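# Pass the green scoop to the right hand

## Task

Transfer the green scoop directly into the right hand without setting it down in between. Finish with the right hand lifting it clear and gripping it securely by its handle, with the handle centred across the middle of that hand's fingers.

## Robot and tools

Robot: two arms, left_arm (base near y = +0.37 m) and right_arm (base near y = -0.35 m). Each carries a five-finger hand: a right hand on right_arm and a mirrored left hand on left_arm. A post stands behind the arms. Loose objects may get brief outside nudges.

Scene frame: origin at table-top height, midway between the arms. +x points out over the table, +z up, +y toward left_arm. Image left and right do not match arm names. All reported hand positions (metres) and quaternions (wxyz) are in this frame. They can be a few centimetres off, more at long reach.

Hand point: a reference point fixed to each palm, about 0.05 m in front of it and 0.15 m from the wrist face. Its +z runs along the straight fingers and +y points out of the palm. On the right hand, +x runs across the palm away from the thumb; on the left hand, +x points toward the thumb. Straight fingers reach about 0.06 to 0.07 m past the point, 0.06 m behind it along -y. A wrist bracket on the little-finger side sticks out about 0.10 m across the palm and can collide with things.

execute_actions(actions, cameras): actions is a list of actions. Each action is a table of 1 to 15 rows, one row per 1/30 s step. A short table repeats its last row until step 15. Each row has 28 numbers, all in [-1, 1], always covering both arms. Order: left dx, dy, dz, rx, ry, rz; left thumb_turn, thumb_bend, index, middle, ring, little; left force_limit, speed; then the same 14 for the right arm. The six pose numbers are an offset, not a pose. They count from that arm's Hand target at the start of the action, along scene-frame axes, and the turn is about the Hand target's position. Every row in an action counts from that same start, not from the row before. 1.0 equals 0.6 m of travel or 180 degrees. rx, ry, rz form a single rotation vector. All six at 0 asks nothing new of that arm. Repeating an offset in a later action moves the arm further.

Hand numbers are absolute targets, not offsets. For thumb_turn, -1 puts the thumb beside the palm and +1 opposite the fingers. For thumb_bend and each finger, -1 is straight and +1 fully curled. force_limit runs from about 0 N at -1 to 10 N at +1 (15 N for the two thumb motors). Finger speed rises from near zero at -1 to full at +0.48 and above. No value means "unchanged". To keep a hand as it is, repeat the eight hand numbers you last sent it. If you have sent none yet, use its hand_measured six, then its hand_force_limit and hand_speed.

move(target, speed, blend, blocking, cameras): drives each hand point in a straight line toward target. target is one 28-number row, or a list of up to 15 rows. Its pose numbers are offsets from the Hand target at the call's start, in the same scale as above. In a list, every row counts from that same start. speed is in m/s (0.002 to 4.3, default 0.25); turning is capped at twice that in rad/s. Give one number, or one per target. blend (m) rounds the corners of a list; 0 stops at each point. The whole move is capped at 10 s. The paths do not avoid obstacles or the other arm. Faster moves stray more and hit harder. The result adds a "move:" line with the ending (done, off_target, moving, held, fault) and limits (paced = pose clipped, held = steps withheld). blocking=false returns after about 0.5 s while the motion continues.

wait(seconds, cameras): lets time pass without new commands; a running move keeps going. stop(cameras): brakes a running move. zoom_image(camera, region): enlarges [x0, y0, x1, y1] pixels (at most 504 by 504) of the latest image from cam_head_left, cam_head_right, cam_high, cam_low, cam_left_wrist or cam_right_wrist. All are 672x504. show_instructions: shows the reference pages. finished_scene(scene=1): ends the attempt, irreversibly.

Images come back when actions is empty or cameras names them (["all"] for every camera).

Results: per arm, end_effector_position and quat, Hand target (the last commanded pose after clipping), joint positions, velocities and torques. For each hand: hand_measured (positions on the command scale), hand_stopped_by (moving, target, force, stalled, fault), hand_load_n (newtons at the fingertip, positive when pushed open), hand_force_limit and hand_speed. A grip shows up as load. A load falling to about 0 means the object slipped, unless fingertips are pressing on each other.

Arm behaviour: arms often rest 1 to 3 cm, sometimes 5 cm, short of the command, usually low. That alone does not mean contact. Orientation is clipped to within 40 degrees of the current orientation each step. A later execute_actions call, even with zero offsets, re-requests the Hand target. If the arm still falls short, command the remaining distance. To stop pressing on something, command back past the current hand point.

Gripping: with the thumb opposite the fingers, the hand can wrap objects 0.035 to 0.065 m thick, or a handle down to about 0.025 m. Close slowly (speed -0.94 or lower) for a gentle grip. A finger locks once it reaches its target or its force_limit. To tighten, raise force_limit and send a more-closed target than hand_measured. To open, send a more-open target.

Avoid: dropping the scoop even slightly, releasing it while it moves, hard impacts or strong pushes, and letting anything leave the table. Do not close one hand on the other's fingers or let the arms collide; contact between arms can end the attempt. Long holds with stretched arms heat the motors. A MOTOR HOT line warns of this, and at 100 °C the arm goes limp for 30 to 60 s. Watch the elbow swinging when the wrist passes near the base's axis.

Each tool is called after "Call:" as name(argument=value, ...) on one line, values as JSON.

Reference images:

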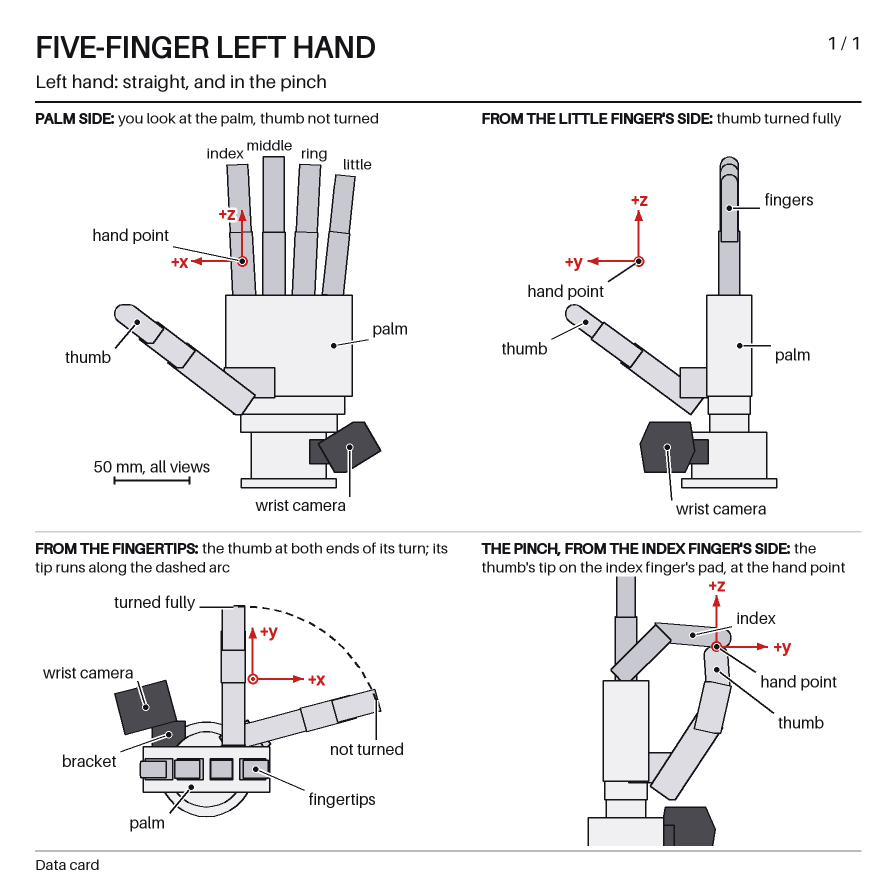

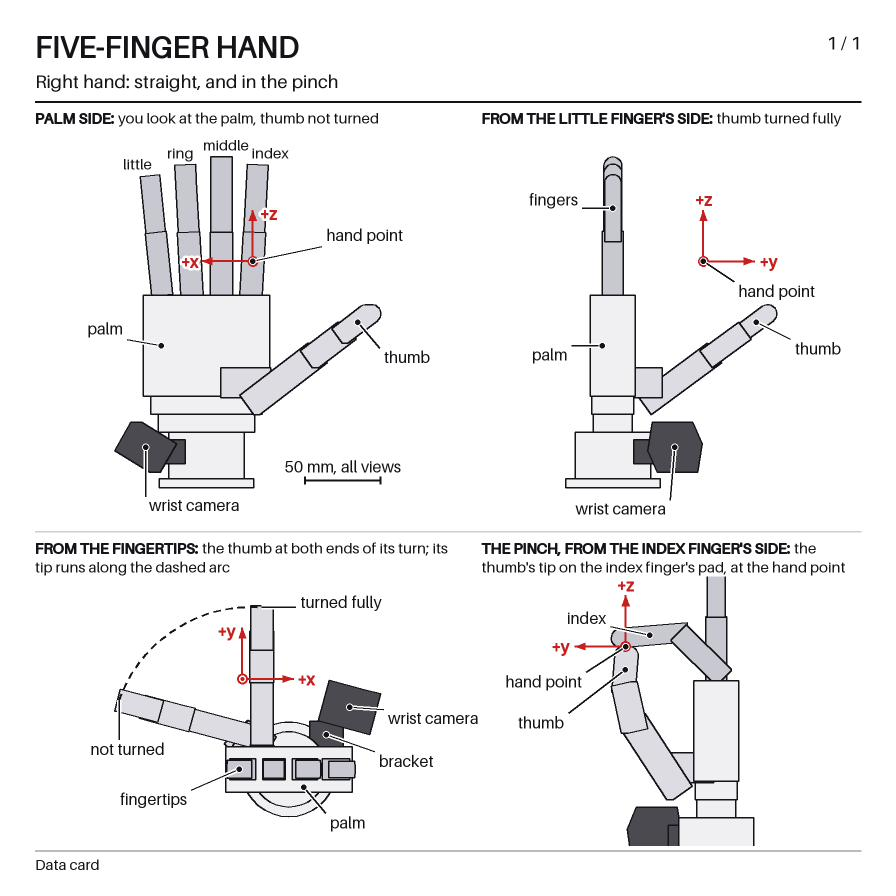

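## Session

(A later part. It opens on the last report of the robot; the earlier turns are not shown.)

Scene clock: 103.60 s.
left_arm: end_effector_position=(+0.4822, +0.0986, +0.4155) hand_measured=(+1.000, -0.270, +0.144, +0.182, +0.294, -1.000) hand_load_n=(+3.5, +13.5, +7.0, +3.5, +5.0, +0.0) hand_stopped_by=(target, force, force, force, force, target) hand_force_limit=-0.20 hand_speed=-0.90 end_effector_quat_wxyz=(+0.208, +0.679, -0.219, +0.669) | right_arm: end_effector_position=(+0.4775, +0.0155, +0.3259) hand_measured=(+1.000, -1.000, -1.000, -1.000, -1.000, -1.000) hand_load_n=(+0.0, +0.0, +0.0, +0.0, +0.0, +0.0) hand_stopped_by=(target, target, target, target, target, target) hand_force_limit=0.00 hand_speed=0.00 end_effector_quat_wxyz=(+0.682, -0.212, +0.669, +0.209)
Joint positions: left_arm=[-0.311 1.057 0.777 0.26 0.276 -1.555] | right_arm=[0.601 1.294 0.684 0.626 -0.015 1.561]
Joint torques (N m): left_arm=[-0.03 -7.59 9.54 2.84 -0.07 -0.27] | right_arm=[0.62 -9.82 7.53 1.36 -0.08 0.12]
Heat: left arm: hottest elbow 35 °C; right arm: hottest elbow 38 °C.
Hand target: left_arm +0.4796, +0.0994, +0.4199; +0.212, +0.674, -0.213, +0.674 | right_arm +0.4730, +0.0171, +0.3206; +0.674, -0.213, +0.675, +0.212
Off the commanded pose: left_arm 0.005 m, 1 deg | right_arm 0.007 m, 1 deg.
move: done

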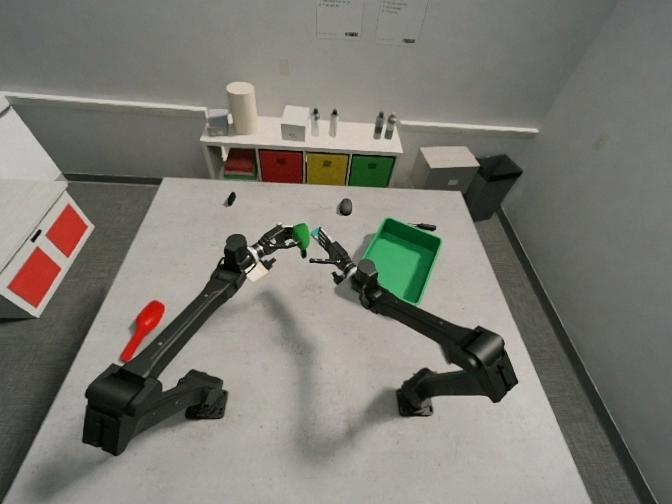

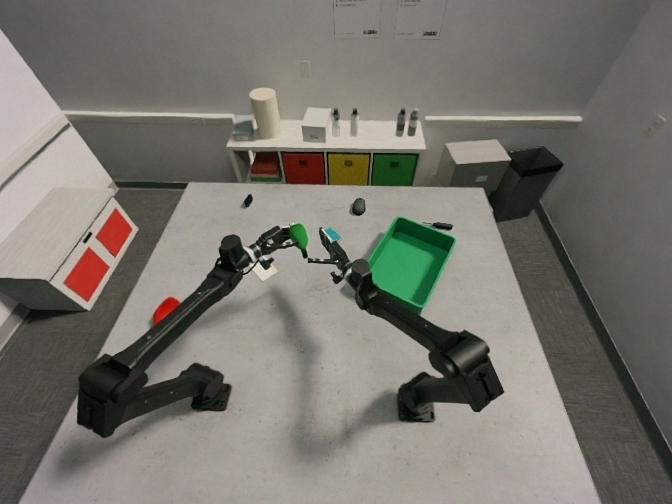

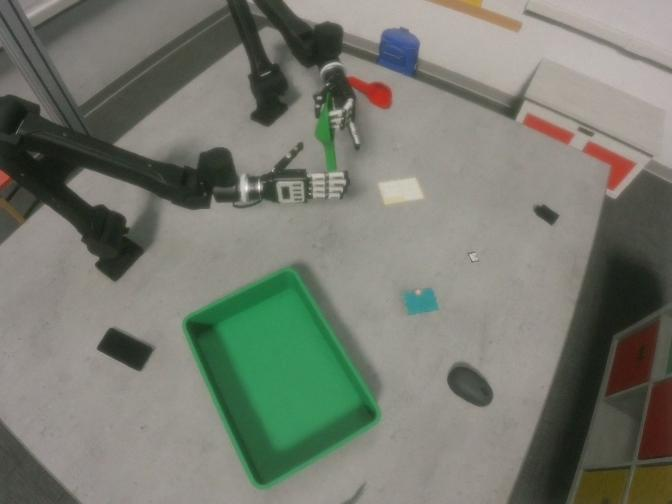

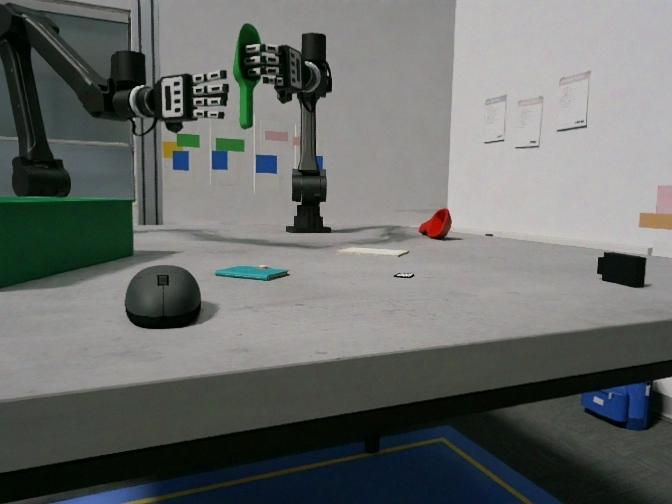

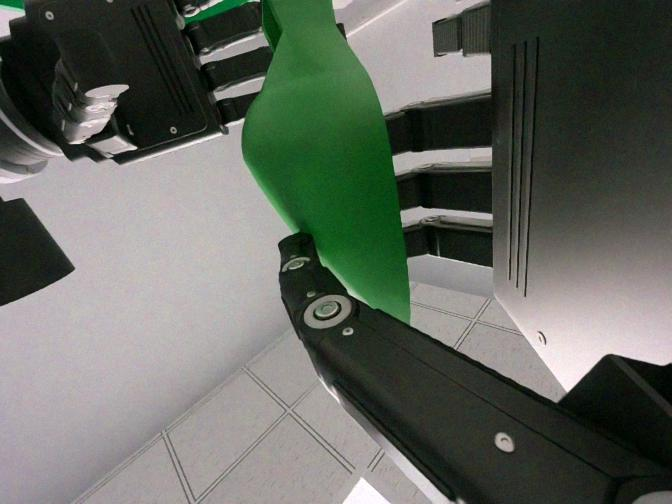

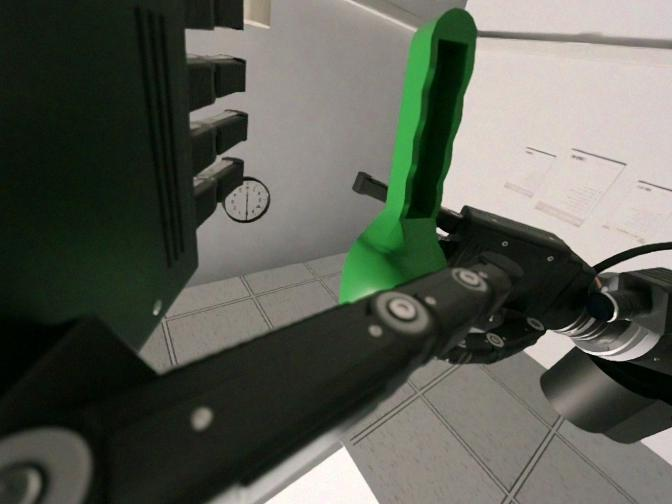

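Call:
move(target=[0,0,0,0,0,0,1,-0.1,0.35,0.35,0.35,-1,-0.2,-0.9,-0.0035,0.0368,-0.0485,-0.0555,-0.0305,-0.1502,1,-1,-1,-1,-1,-1,0,0], speed=0.12, cameras=["cam_high","cam_low","cam_left_wrist","cam_right_wrist","cam_head_left"])

Call:
zoom_image(camera="cam_low", region=[100, 0, 340, 180])

Scene clock: 114.00 s.
left_arm: end_effector_position=(+0.4822, +0.0986, +0.4155) hand_measured=(+1.000, -0.270, +0.144, +0.182, +0.294, -1.000) hand_load_n=(+3.5, +13.5, +7.0, +3.5, +5.0, +0.0) hand_stopped_by=(target, force, force, force, force, target) hand_force_limit=-0.20 hand_speed=-0.90 end_effector_quat_wxyz=(+0.208, +0.679, -0.219, +0.669) | right_arm: end_effector_position=(+0.4722, +0.0304, +0.2841) hand_measured=(+1.000, -1.000, -1.000, -1.000, -1.000, -1.000) hand_load_n=(+0.0, +0.0, +0.0, +0.0, -0.5, +0.0) hand_stopped_by=(target, target, target, target, target, target) hand_force_limit=0.00 hand_speed=0.00 end_effector_quat_wxyz=(+0.709, -0.117, +0.695, -0.026)
Joint positions: left_arm=[-0.311 1.057 0.777 0.26 0.276 -1.555] | right_arm=[0.885 1.375 0.67 0.713 0.744 1.363]
Joint torques (N m): left_arm=[-0.03 -7.41 9.62 2.92 -0.07 -0.31] | right_arm=[0.97 -8.88 8.9 2.45 -0.04 -0.06]
Heat: left arm: hottest elbow 35 °C; right arm: hottest elbow 38 °C.
Hand target: left_arm +0.4796, +0.0994, +0.4199; +0.212, +0.674, -0.213, +0.674 | right_arm +0.4708, +0.0391, +0.2914; +0.715, -0.116, +0.689, -0.020
Off the commanded pose: left_arm 0.005 m, 1 deg | right_arm 0.012 m, 1 deg.
move: off_target (right_arm)
Images, in order (width x height): cam_head_left 672x504, cam_high 672x504, cam_low 672x504, cam_left_wrist 672x504, cam_right_wrist 672x504.

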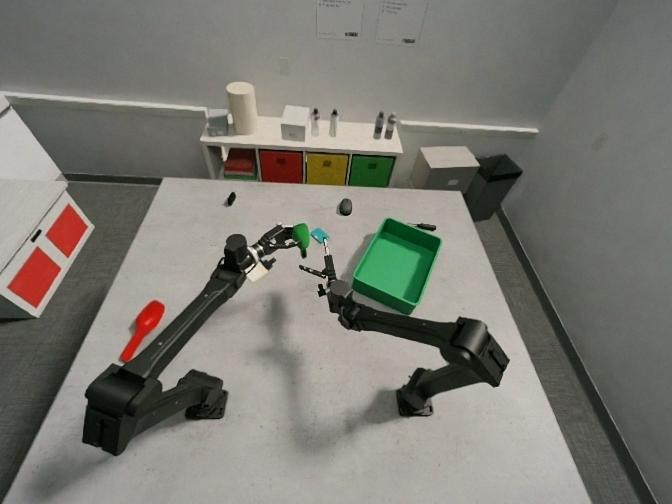

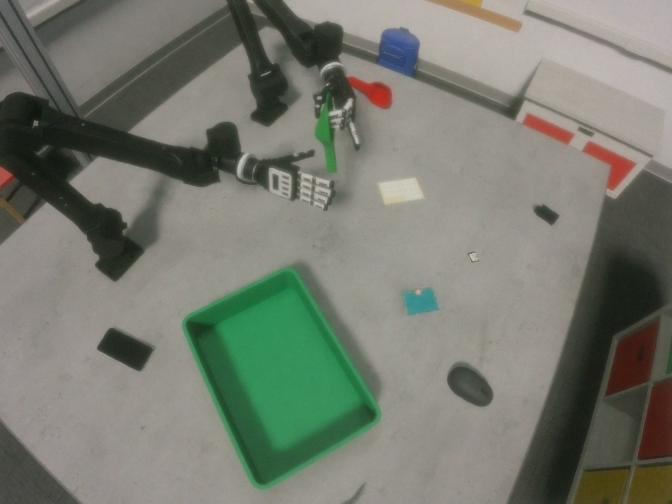

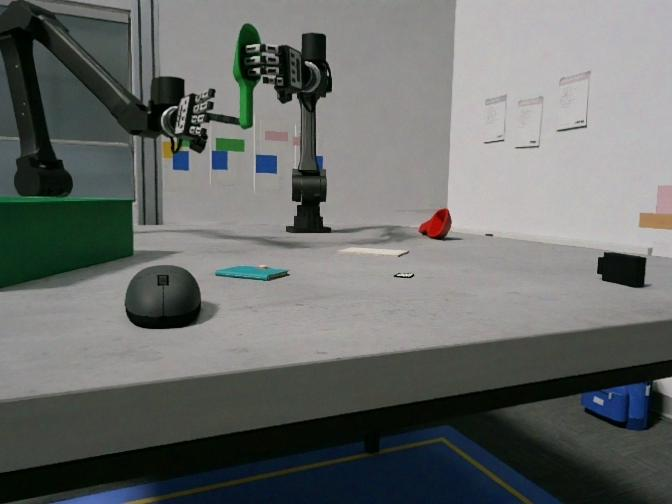

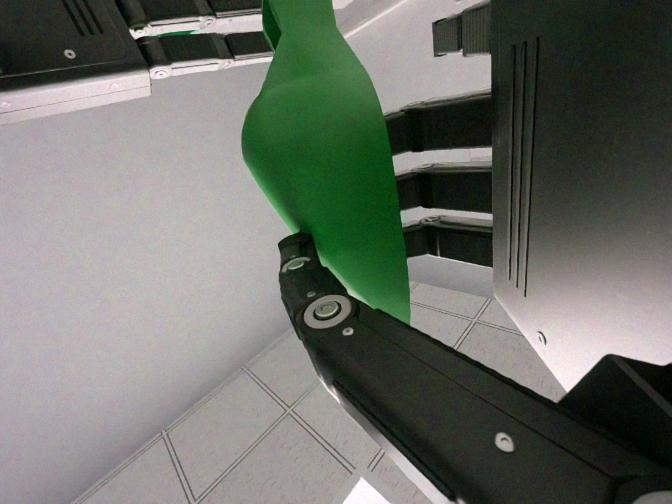

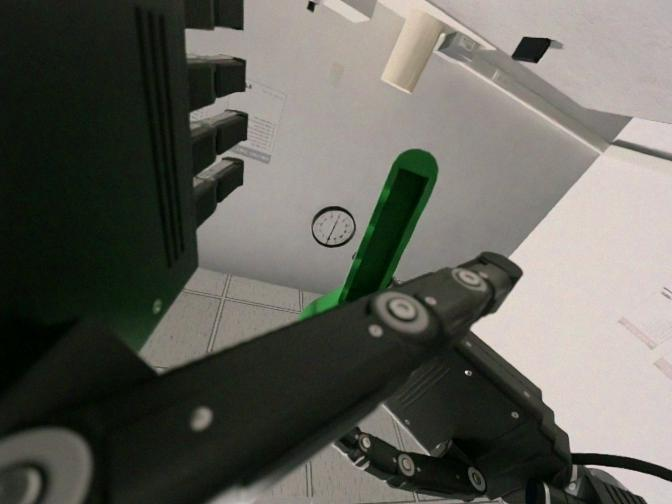

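Scaled by 2.100.

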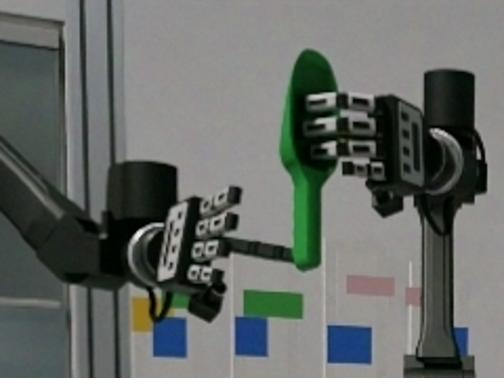

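Call:
move(target=[[0,0,0,0,0,0,1,-0.1,0.35,0.35,0.35,-1,-0.2,-0.9,0.0088,0.0118,0.0248,0,0,0,1,-1,-1,-1,-1,-1,0,0],[0,0,0,0,0,0,1,-0.1,0.35,0.35,0.35,-1,-0.2,-0.9,0.0463,0.0763,0.0248,0,0,0,1,-1,-1,-1,-1,-1,0,0]], speed=0.06, blend=0.01, cameras=["cam_high","cam_low","cam_left_wrist","cam_right_wrist"])

Call:
zoom_image(camera="cam_low", region=[150, 10, 340, 150])

Call:
zoom_image(camera="cam_right_wrist", region=[170, 50, 530, 320])

Scene clock: 118.03 s.
left_arm: end_effector_position=(+0.4822, +0.0986, +0.4155) hand_measured=(+1.000, -0.270, +0.144, +0.182, +0.294, -1.000) hand_load_n=(+3.5, +13.5, +7.0, +3.5, +5.0, +0.0) hand_stopped_by=(target, force, force, force, force, target) hand_force_limit=-0.20 hand_speed=-0.90 end_effector_quat_wxyz=(+0.208, +0.679, -0.219, +0.669) | right_arm: end_effector_position=(+0.4962, +0.0690, +0.2930) hand_measured=(+1.000, -1.000, -1.000, -1.000, -1.000, -1.000) hand_load_n=(-0.5, +0.0, +0.0, +0.0, +0.0, +0.0) hand_stopped_by=(target, target, target, target, target, target) hand_force_limit=0.00 hand_speed=0.00 end_effector_quat_wxyz=(+0.711, -0.115, +0.694, -0.025)
Joint positions: left_arm=[-0.311 1.057 0.777 0.26 0.276 -1.555] | right_arm=[0.901 1.475 0.798 0.692 0.761 1.361]
Joint torques (N m): left_arm=[0.03 -7.53 9.63 2.86 -0.04 -0.3] | right_arm=[1.14 -10.7 11.11 1.21 -0.06 -0.04]
Heat: left arm: hottest elbow 35 °C; right arm: hottest elbow 38 °C.
Hand target: left_arm +0.4796, +0.0994, +0.4199; +0.212, +0.674, -0.213, +0.674 | right_arm +0.4986, +0.0849, +0.3066; +0.716, -0.116, +0.689, -0.020
Off the commanded pose: left_arm 0.005 m, 1 deg | right_arm 0.021 m, 1 deg.
move: off_target (right_arm); blend cut to 0.0087 m at target 1

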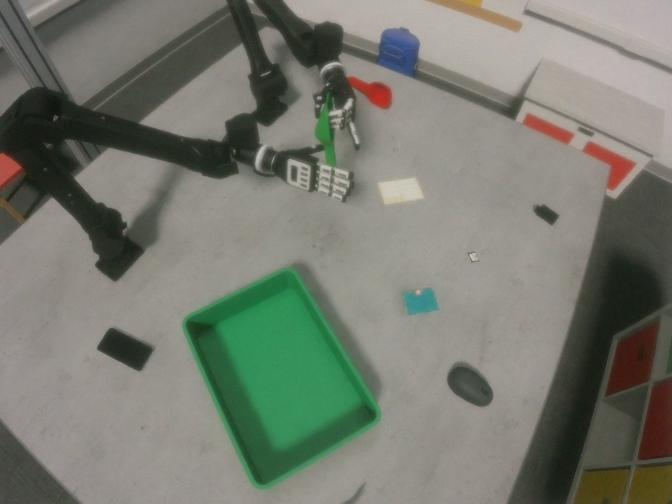

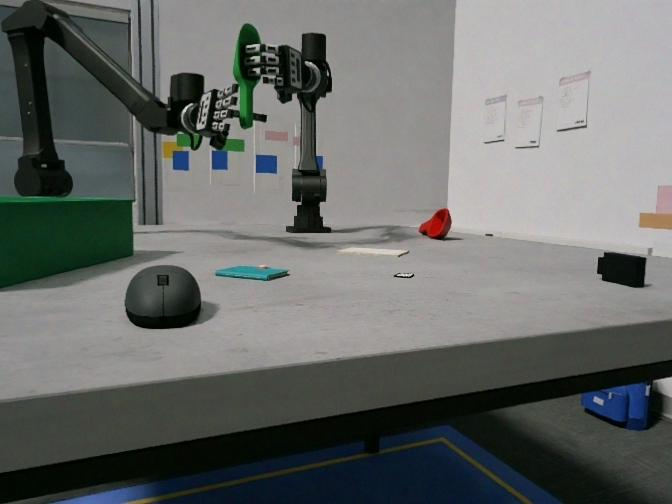

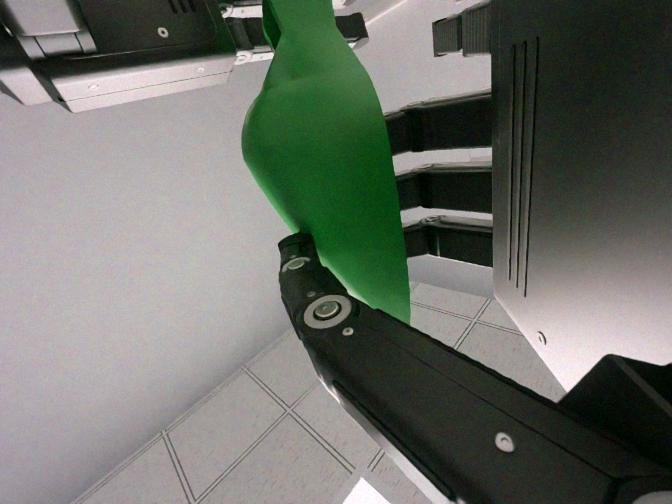

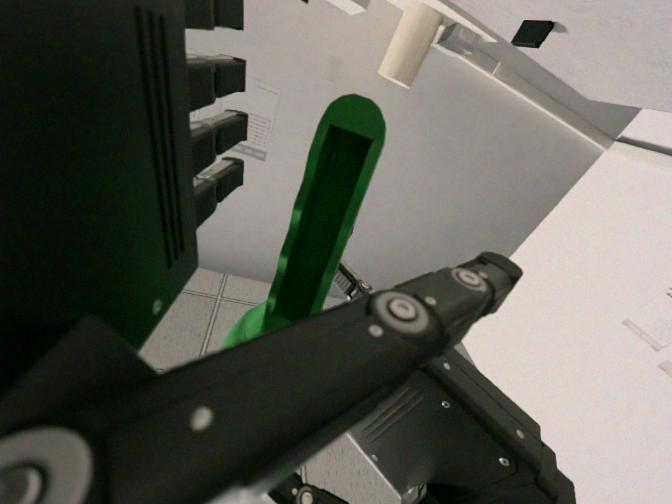

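Scaled by 2.653.

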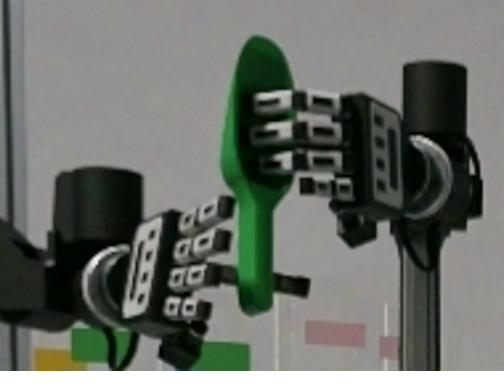

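Scaled by 1.400.

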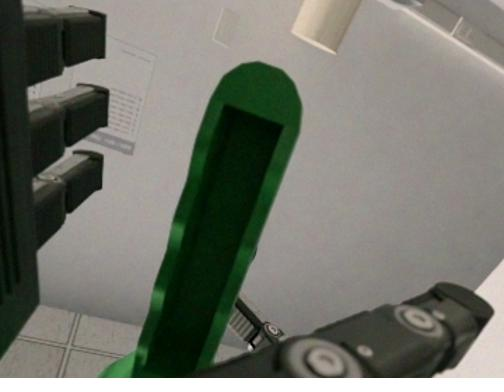

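Call:
move(target=[0,0,0,0,0,0,1,-0.1,0.35,0.35,0.35,-1,-0.2,-0.9,0.0217,0.0317,0.0097,0,0,0,1,-1,-1,-1,-1,-1,0,0], speed=0.04, cameras=["cam_high","cam_low","cam_left_wrist","cam_right_wrist"])

Call:
zoom_image(camera="cam_low", region=[150, 10, 340, 150])

Call:
zoom_image(camera="cam_right_wrist", region=[170, 50, 530, 320])

Scene clock: 119.97 s.
left_arm: end_effector_position=(+0.4822, +0.0986, +0.4155) hand_measured=(+1.000, -0.270, +0.144, +0.182, +0.294, -1.000) hand_load_n=(+3.5, +13.5, +7.0, +3.5, +5.0, +0.0) hand_stopped_by=(target, force, force, force, force, target) hand_force_limit=-0.20 hand_speed=-0.90 end_effector_quat_wxyz=(+0.208, +0.679, -0.219, +0.669) | right_arm: end_effector_position=(+0.5095, +0.0874, +0.2990) hand_measured=(+1.000, -1.000, -1.000, -1.000, -1.000, -1.000) hand_load_n=(+0.0, +0.0, +0.0, +0.0, +0.0, +0.0) hand_stopped_by=(target, target, target, target, target, target) hand_force_limit=0.00 hand_speed=0.00 end_effector_quat_wxyz=(+0.711, -0.114, +0.694, -0.026)
Joint positions: left_arm=[-0.311 1.057 0.777 0.26 0.276 -1.555] | right_arm=[0.904 1.519 0.867 0.667 0.765 1.36]
Joint torques (N m): left_arm=[-0.26 -7.53 9.61 2.95 -0.09 -0.28] | right_arm=[1.2 -10.81 11.33 1.16 -0.09 -0.08]
Heat: left arm: hottest elbow 35 °C; right arm: hottest elbow 38 °C.
Hand target: left_arm +0.4796, +0.0994, +0.4199; +0.212, +0.674, -0.213, +0.674 | right_arm +0.5117, +0.1039, +0.3122; +0.715, -0.116, +0.689, -0.020
Off the commanded pose: left_arm 0.005 m, 1 deg | right_arm 0.021 m, 1 deg.
move: off_target (right_arm)

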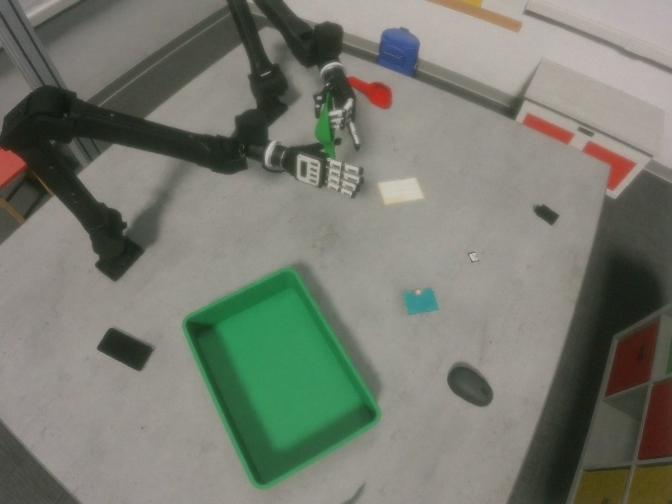

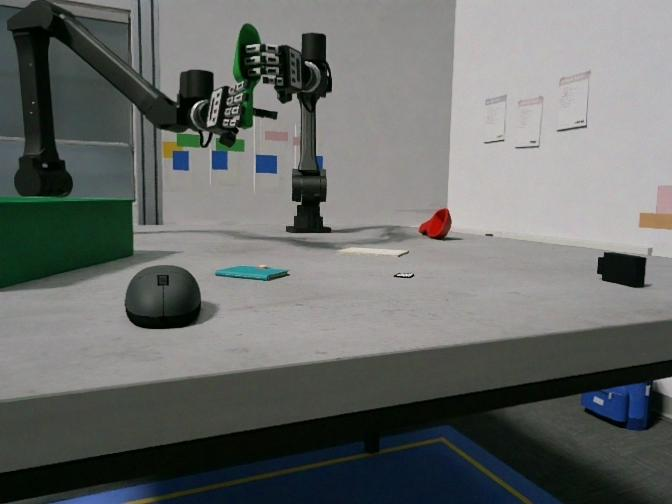

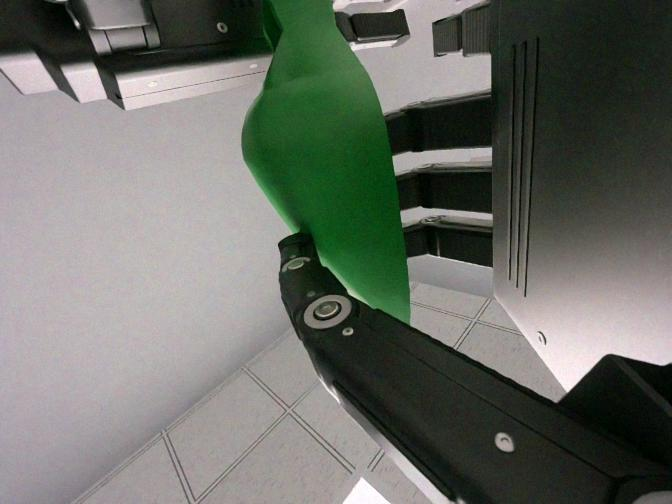

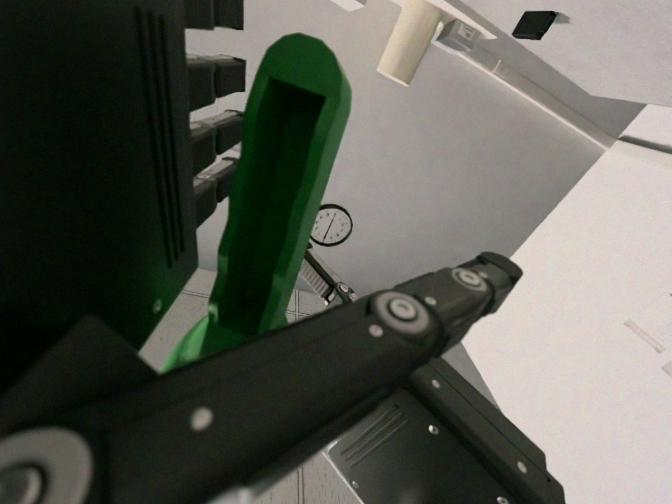

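Scaled by 2.653.

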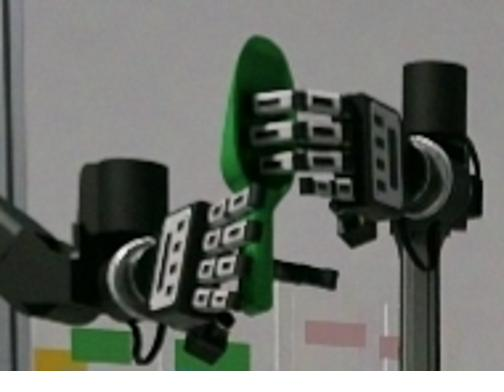

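Scaled by 1.400.

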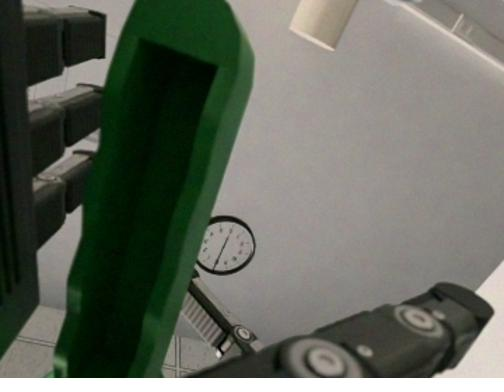

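Call:
move(target=[0,0,0,0,0,0,1,-0.1,0.35,0.35,0.35,-1,-0.2,-0.9,0.0063,0.015,0.0107,0,0,0,1,-1,-1,-1,-1,-1,0,0], speed=0.04, cameras=["cam_high","cam_low","cam_left_wrist","cam_right_wrist"])

Call:
zoom_image(camera="cam_low", region=[190, 30, 310, 150])

Scene clock: 121.90 s.
left_arm: end_effector_position=(+0.4822, +0.0986, +0.4157) hand_measured=(+1.000, -0.270, +0.144, +0.182, +0.294, -1.000) hand_load_n=(+3.0, +14.0, +7.0, +3.5, +5.0, +0.0) hand_stopped_by=(target, force, force, force, force, target) hand_force_limit=-0.20 hand_speed=-0.90 end_effector_quat_wxyz=(+0.208, +0.679, -0.219, +0.669) | right_arm: end_effector_position=(+0.5134, +0.0964, +0.3061) hand_measured=(+1.000, -1.000, -1.000, -1.000, -1.000, -1.000) hand_load_n=(+0.0, +0.0, +0.0, +0.0, +0.0, +0.0) hand_stopped_by=(target, target, target, target, target, target) hand_force_limit=0.00 hand_speed=0.00 end_effector_quat_wxyz=(+0.711, -0.114, +0.693, -0.025)
Joint positions: left_arm=[-0.311 1.057 0.777 0.261 0.276 -1.555] | right_arm=[0.91 1.529 0.901 0.645 0.77 1.36]
Joint torques (N m): left_arm=[-0.26 -7.82 9.57 2.78 -0.05 -0.28] | right_arm=[1.26 -11.16 11.51 1.16 -0.09 -0.03]
Heat: left arm: hottest elbow 35 °C; right arm: hottest elbow 38 °C.
Hand target: left_arm +0.4796, +0.0994, +0.4199; +0.212, +0.674, -0.213, +0.674 | right_arm +0.5154, +0.1129, +0.3188; +0.716, -0.116, +0.689, -0.020
Off the commanded pose: left_arm 0.005 m, 1 deg | right_arm 0.021 m, 1 deg.
move: off_target (right_arm)

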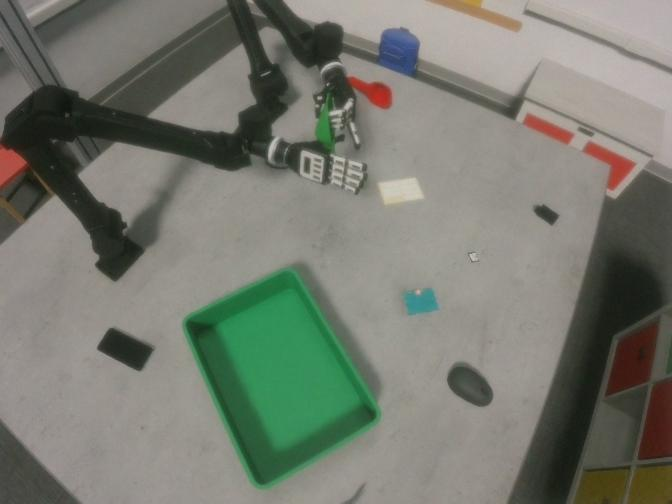

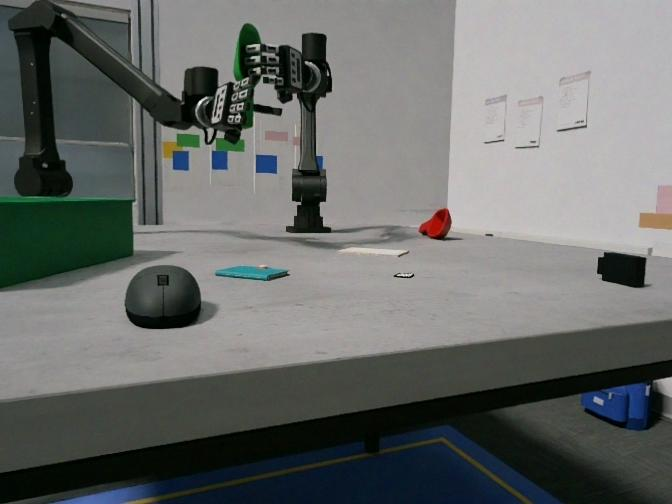

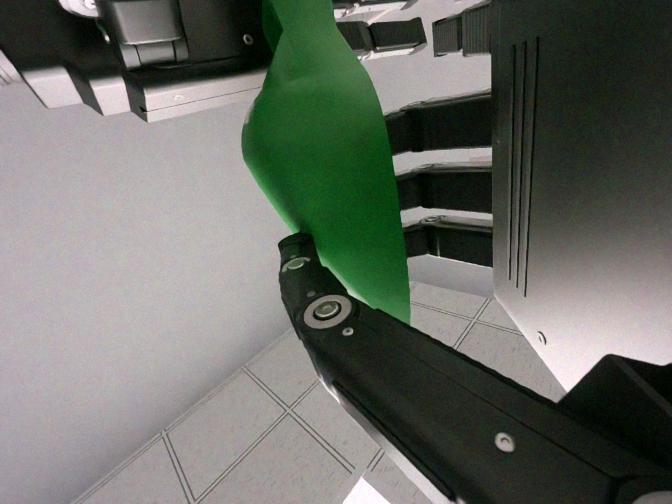

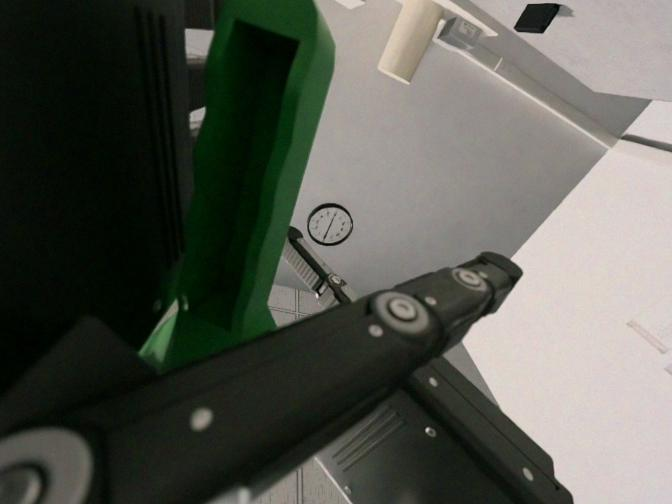

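Scaled by 4.200.

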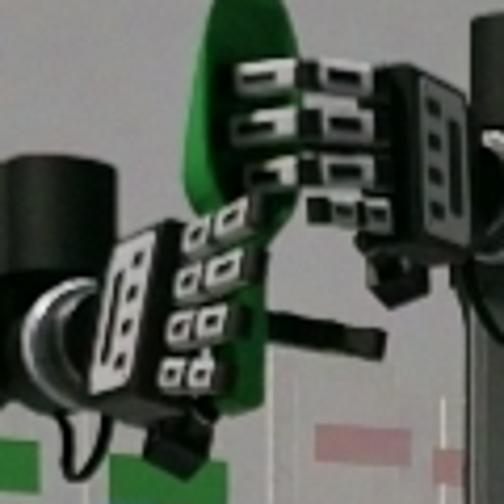

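Call:
move(target=[0,0,0,0,0,0,1,-0.1,0.35,0.35,0.35,-1,-0.2,-0.9,0,0,0,0,0,0,1,-1,-0.1,-0.1,-0.1,-0.1,-0.8,-0.8], speed=0.04, cameras=["cam_low","cam_left_wrist","cam_right_wrist"])

Call:
zoom_image(camera="cam_low", region=[190, 30, 310, 150])

Scene clock: 125.77 s.
left_arm: end_effector_position=(+0.4822, +0.0986, +0.4157) hand_measured=(+1.000, -0.270, +0.144, +0.182, +0.294, -1.000) hand_load_n=(+3.5, +13.5, +7.0, +3.5, +5.0, +0.0) hand_stopped_by=(target, force, force, force, force, target) hand_force_limit=-0.20 hand_speed=-0.90 end_effector_quat_wxyz=(+0.208, +0.679, -0.219, +0.669) | right_arm: end_effector_position=(+0.5135, +0.0965, +0.3055) hand_measured=(+1.000, -1.000, -0.100, -0.100, -0.100, -0.100) hand_load_n=(-0.5, +0.0, +0.0, +0.0, +0.0, +0.0) hand_stopped_by=(target, target, target, target, target, target) hand_force_limit=-0.80 hand_speed=-0.80 end_effector_quat_wxyz=(+0.711, -0.114, +0.694, -0.026)
Joint positions: left_arm=[-0.311 1.057 0.777 0.261 0.276 -1.555] | right_arm=[0.91 1.53 0.901 0.645 0.77 1.36]
Joint torques (N m): left_arm=[-0.44 -7.18 9.57 2.82 -0.05 -0.29] | right_arm=[1.2 -10.99 11.58 1.16 -0.1 -0.02]
Heat: left arm: hottest elbow 35 °C; right arm: hottest elbow 39 °C.
Hand target: left_arm +0.4796, +0.0994, +0.4199; +0.212, +0.674, -0.213, +0.674 | right_arm +0.5154, +0.1130, +0.3186; +0.715, -0.117, +0.689, -0.020
Off the commanded pose: left_arm 0.005 m, 1 deg | right_arm 0.021 m, 1 deg.
move: done

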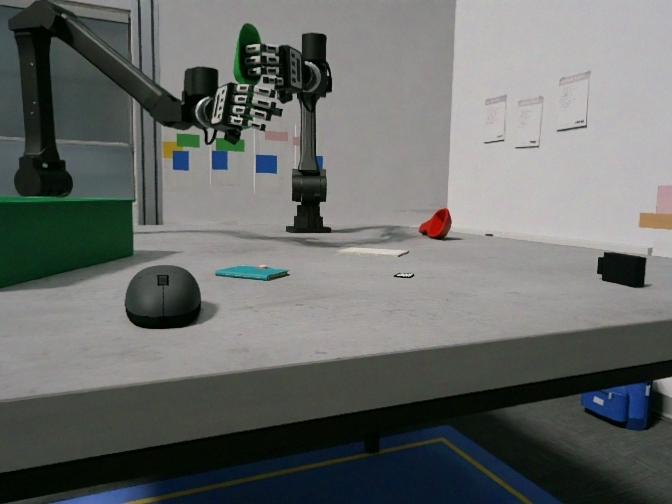

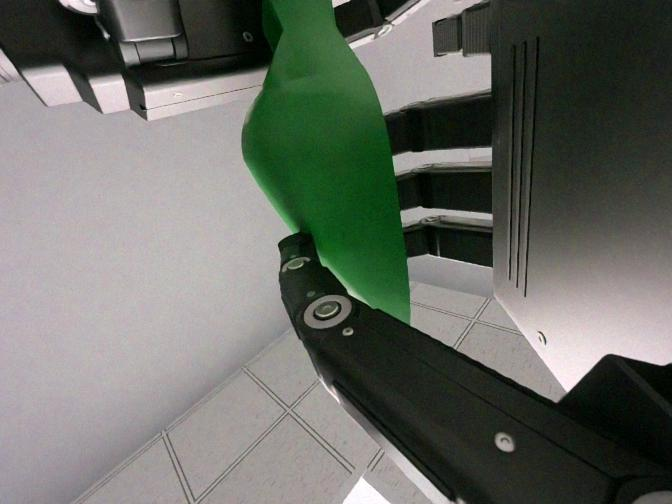

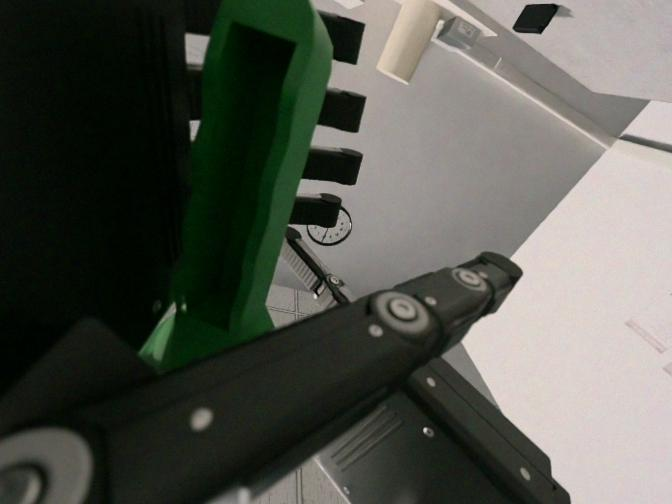

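Scaled by 4.200.

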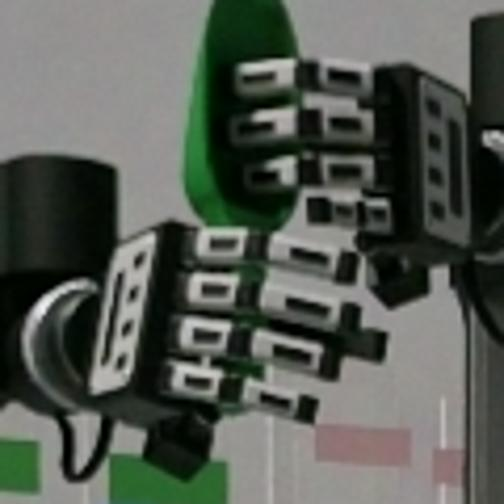

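Call:
move(target=[0,0,0,0,0,0,1,-0.1,0.35,0.35,0.35,-1,-0.2,-0.9,-0.0008,0.0065,-0.0013,0,0,0,1,-1,0.4,0.4,0.4,0.4,-0.8,-0.8], speed=0.04, cameras=["cam_low","cam_left_wrist","cam_right_wrist"])

Call:
zoom_image(camera="cam_low", region=[190, 30, 310, 150])

Scene clock: 128.33 s.
left_arm: end_effector_position=(+0.4824, +0.0988, +0.4157) hand_measured=(+1.000, -0.270, +0.144, +0.182, +0.294, -1.000) hand_load_n=(+3.5, +13.5, +7.0, +3.5, +4.5, +0.0) hand_stopped_by=(target, force, force, force, force, target) hand_force_limit=-0.20 hand_speed=-0.90 end_effector_quat_wxyz=(+0.207, +0.679, -0.218, +0.670) | right_arm: end_effector_position=(+0.5140, +0.0986, +0.3036) hand_measured=(+1.000, -1.000, +0.400, +0.400, +0.400, +0.400) hand_load_n=(+0.0, +0.0, +0.0, +0.0, +0.0, +0.0) hand_stopped_by=(target, target, target, target, target, target) hand_force_limit=-0.80 hand_speed=-0.80 end_effector_quat_wxyz=(+0.710, -0.114, +0.694, -0.028)
Joint positions: left_arm=[-0.311 1.057 0.777 0.261 0.275 -1.555] | right_arm=[0.913 1.537 0.906 0.645 0.777 1.36]
Joint torques (N m): left_arm=[-0.26 -7.59 9.52 2.8 -0.03 -0.32] | right_arm=[1.26 -11.11 11.59 1.09 -0.11 -0.02]
Heat: left arm: hottest elbow 35 °C; right arm: hottest elbow 39 °C.
Hand target: left_arm +0.4796, +0.0994, +0.4199; +0.212, +0.674, -0.213, +0.674 | right_arm +0.5151, +0.1168, +0.3180; +0.716, -0.116, +0.689, -0.020
Off the commanded pose: left_arm 0.005 m, 1 deg | right_arm 0.023 m, 1 deg.
move: off_target (right_arm)

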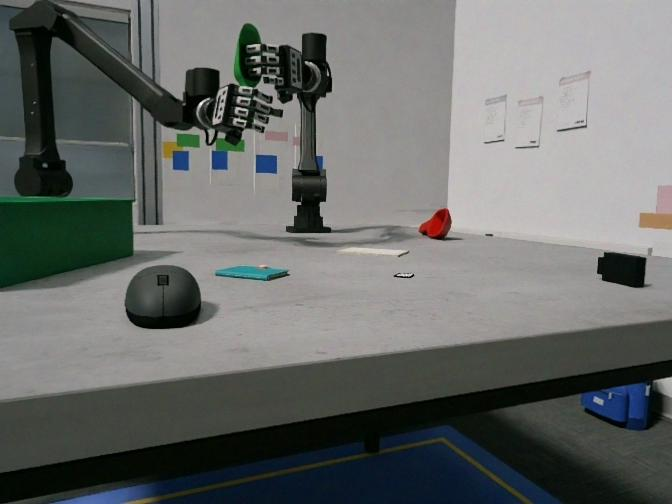

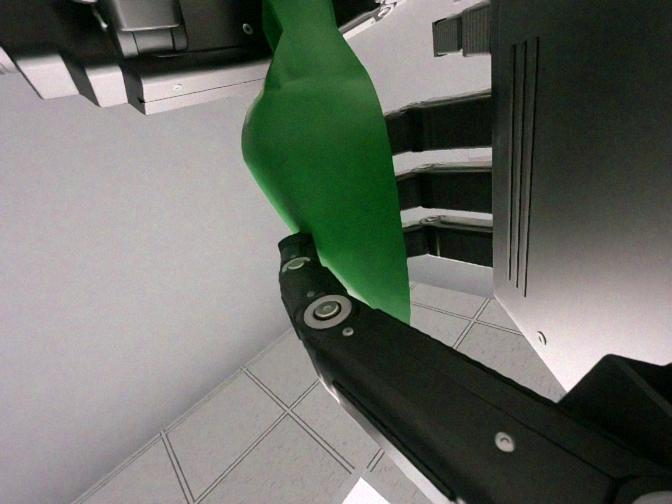

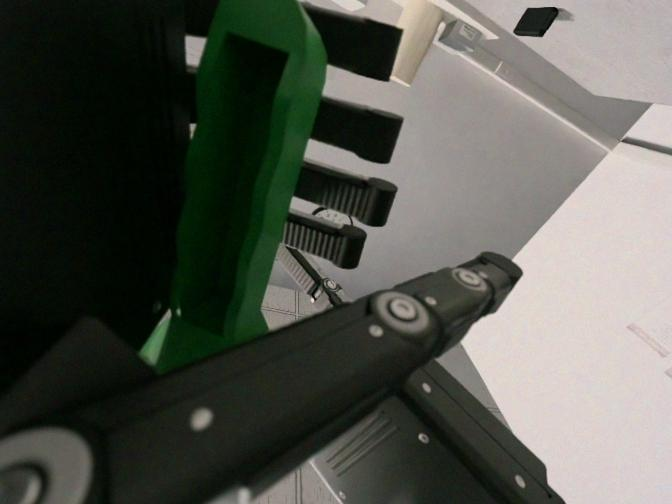

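Scaled by 4.200.

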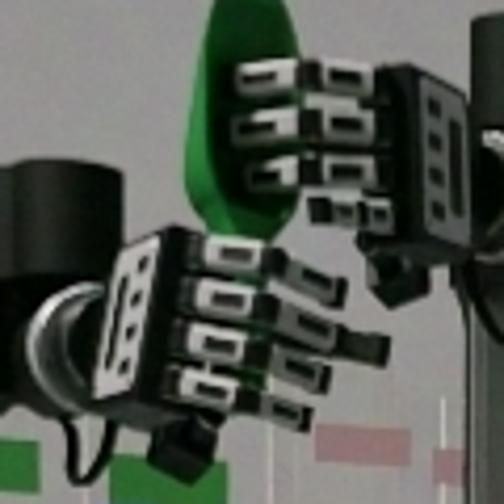

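Call:
move(target=[0,0,0,0,0,0,1,-0.1,0.35,0.35,0.35,-1,-0.2,-0.9,0,0,0,0,0,0,1,-1,0.8,0.8,0.8,0.8,-0.6,-0.85], speed=0.04, cameras=["cam_low","cam_left_wrist","cam_right_wrist"])

Scene clock: 130.03 s.
left_arm: end_effector_position=(+0.4822, +0.0994, +0.4166) hand_measured=(+1.000, -0.270, +0.144, +0.182, +0.294, -1.000) hand_load_n=(+4.0, +13.0, +8.0, +3.0, +4.0, +0.0) hand_stopped_by=(target, force, force, force, force, target) hand_force_limit=-0.20 hand_speed=-0.90 end_effector_quat_wxyz=(+0.212, +0.681, -0.213, +0.668) | right_arm: end_effector_position=(+0.5143, +0.0980, +0.3036) hand_measured=(+1.000, -1.000, +0.800, +0.800, +0.800, +0.800) hand_load_n=(+0.0, +0.0, +0.0, +0.0, +1.0, +1.5) hand_stopped_by=(target, target, target, target, target, target) hand_force_limit=-0.60 hand_speed=-0.85 end_effector_quat_wxyz=(+0.710, -0.112, +0.695, -0.028)
Joint positions: left_arm=[-0.311 1.055 0.776 0.261 0.275 -1.57] | right_arm=[0.913 1.538 0.906 0.645 0.78 1.363]
Joint torques (N m): left_arm=[-0.44 -7.47 9.59 2.8 -0.01 -0.13] | right_arm=[0.67 -11.34 11.56 1.21 -0.25 -0.04]
Heat: left arm: hottest elbow 35 °C; right arm: hottest elbow 39 °C.
Hand target: left_arm +0.4795, +0.0995, +0.4200; +0.212, +0.674, -0.213, +0.675 | right_arm +0.5151, +0.1167, +0.3181; +0.716, -0.116, +0.689, -0.020
Off the commanded pose: left_arm 0.004 m, 1 deg | right_arm 0.024 m, 1 deg.
move: done

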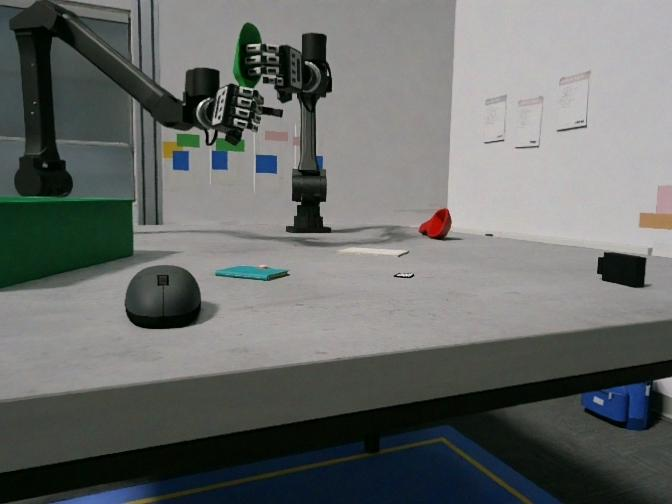

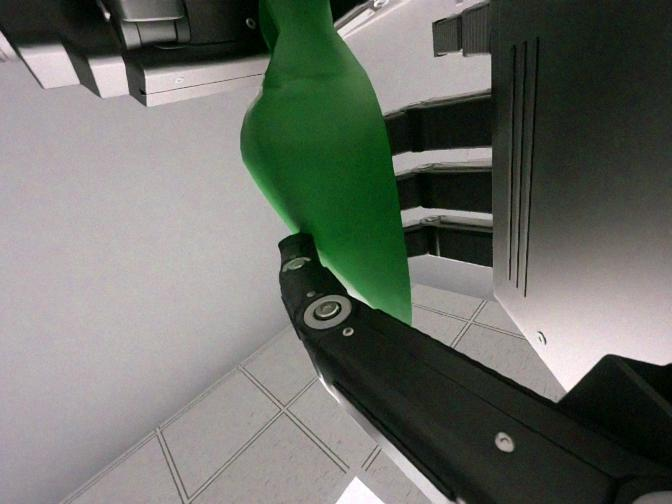

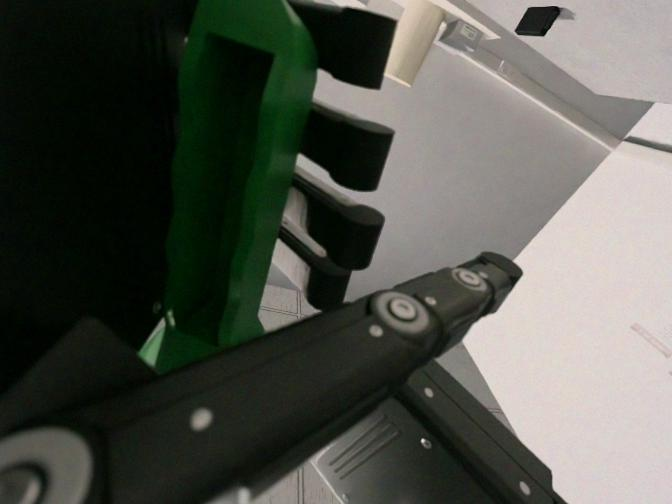

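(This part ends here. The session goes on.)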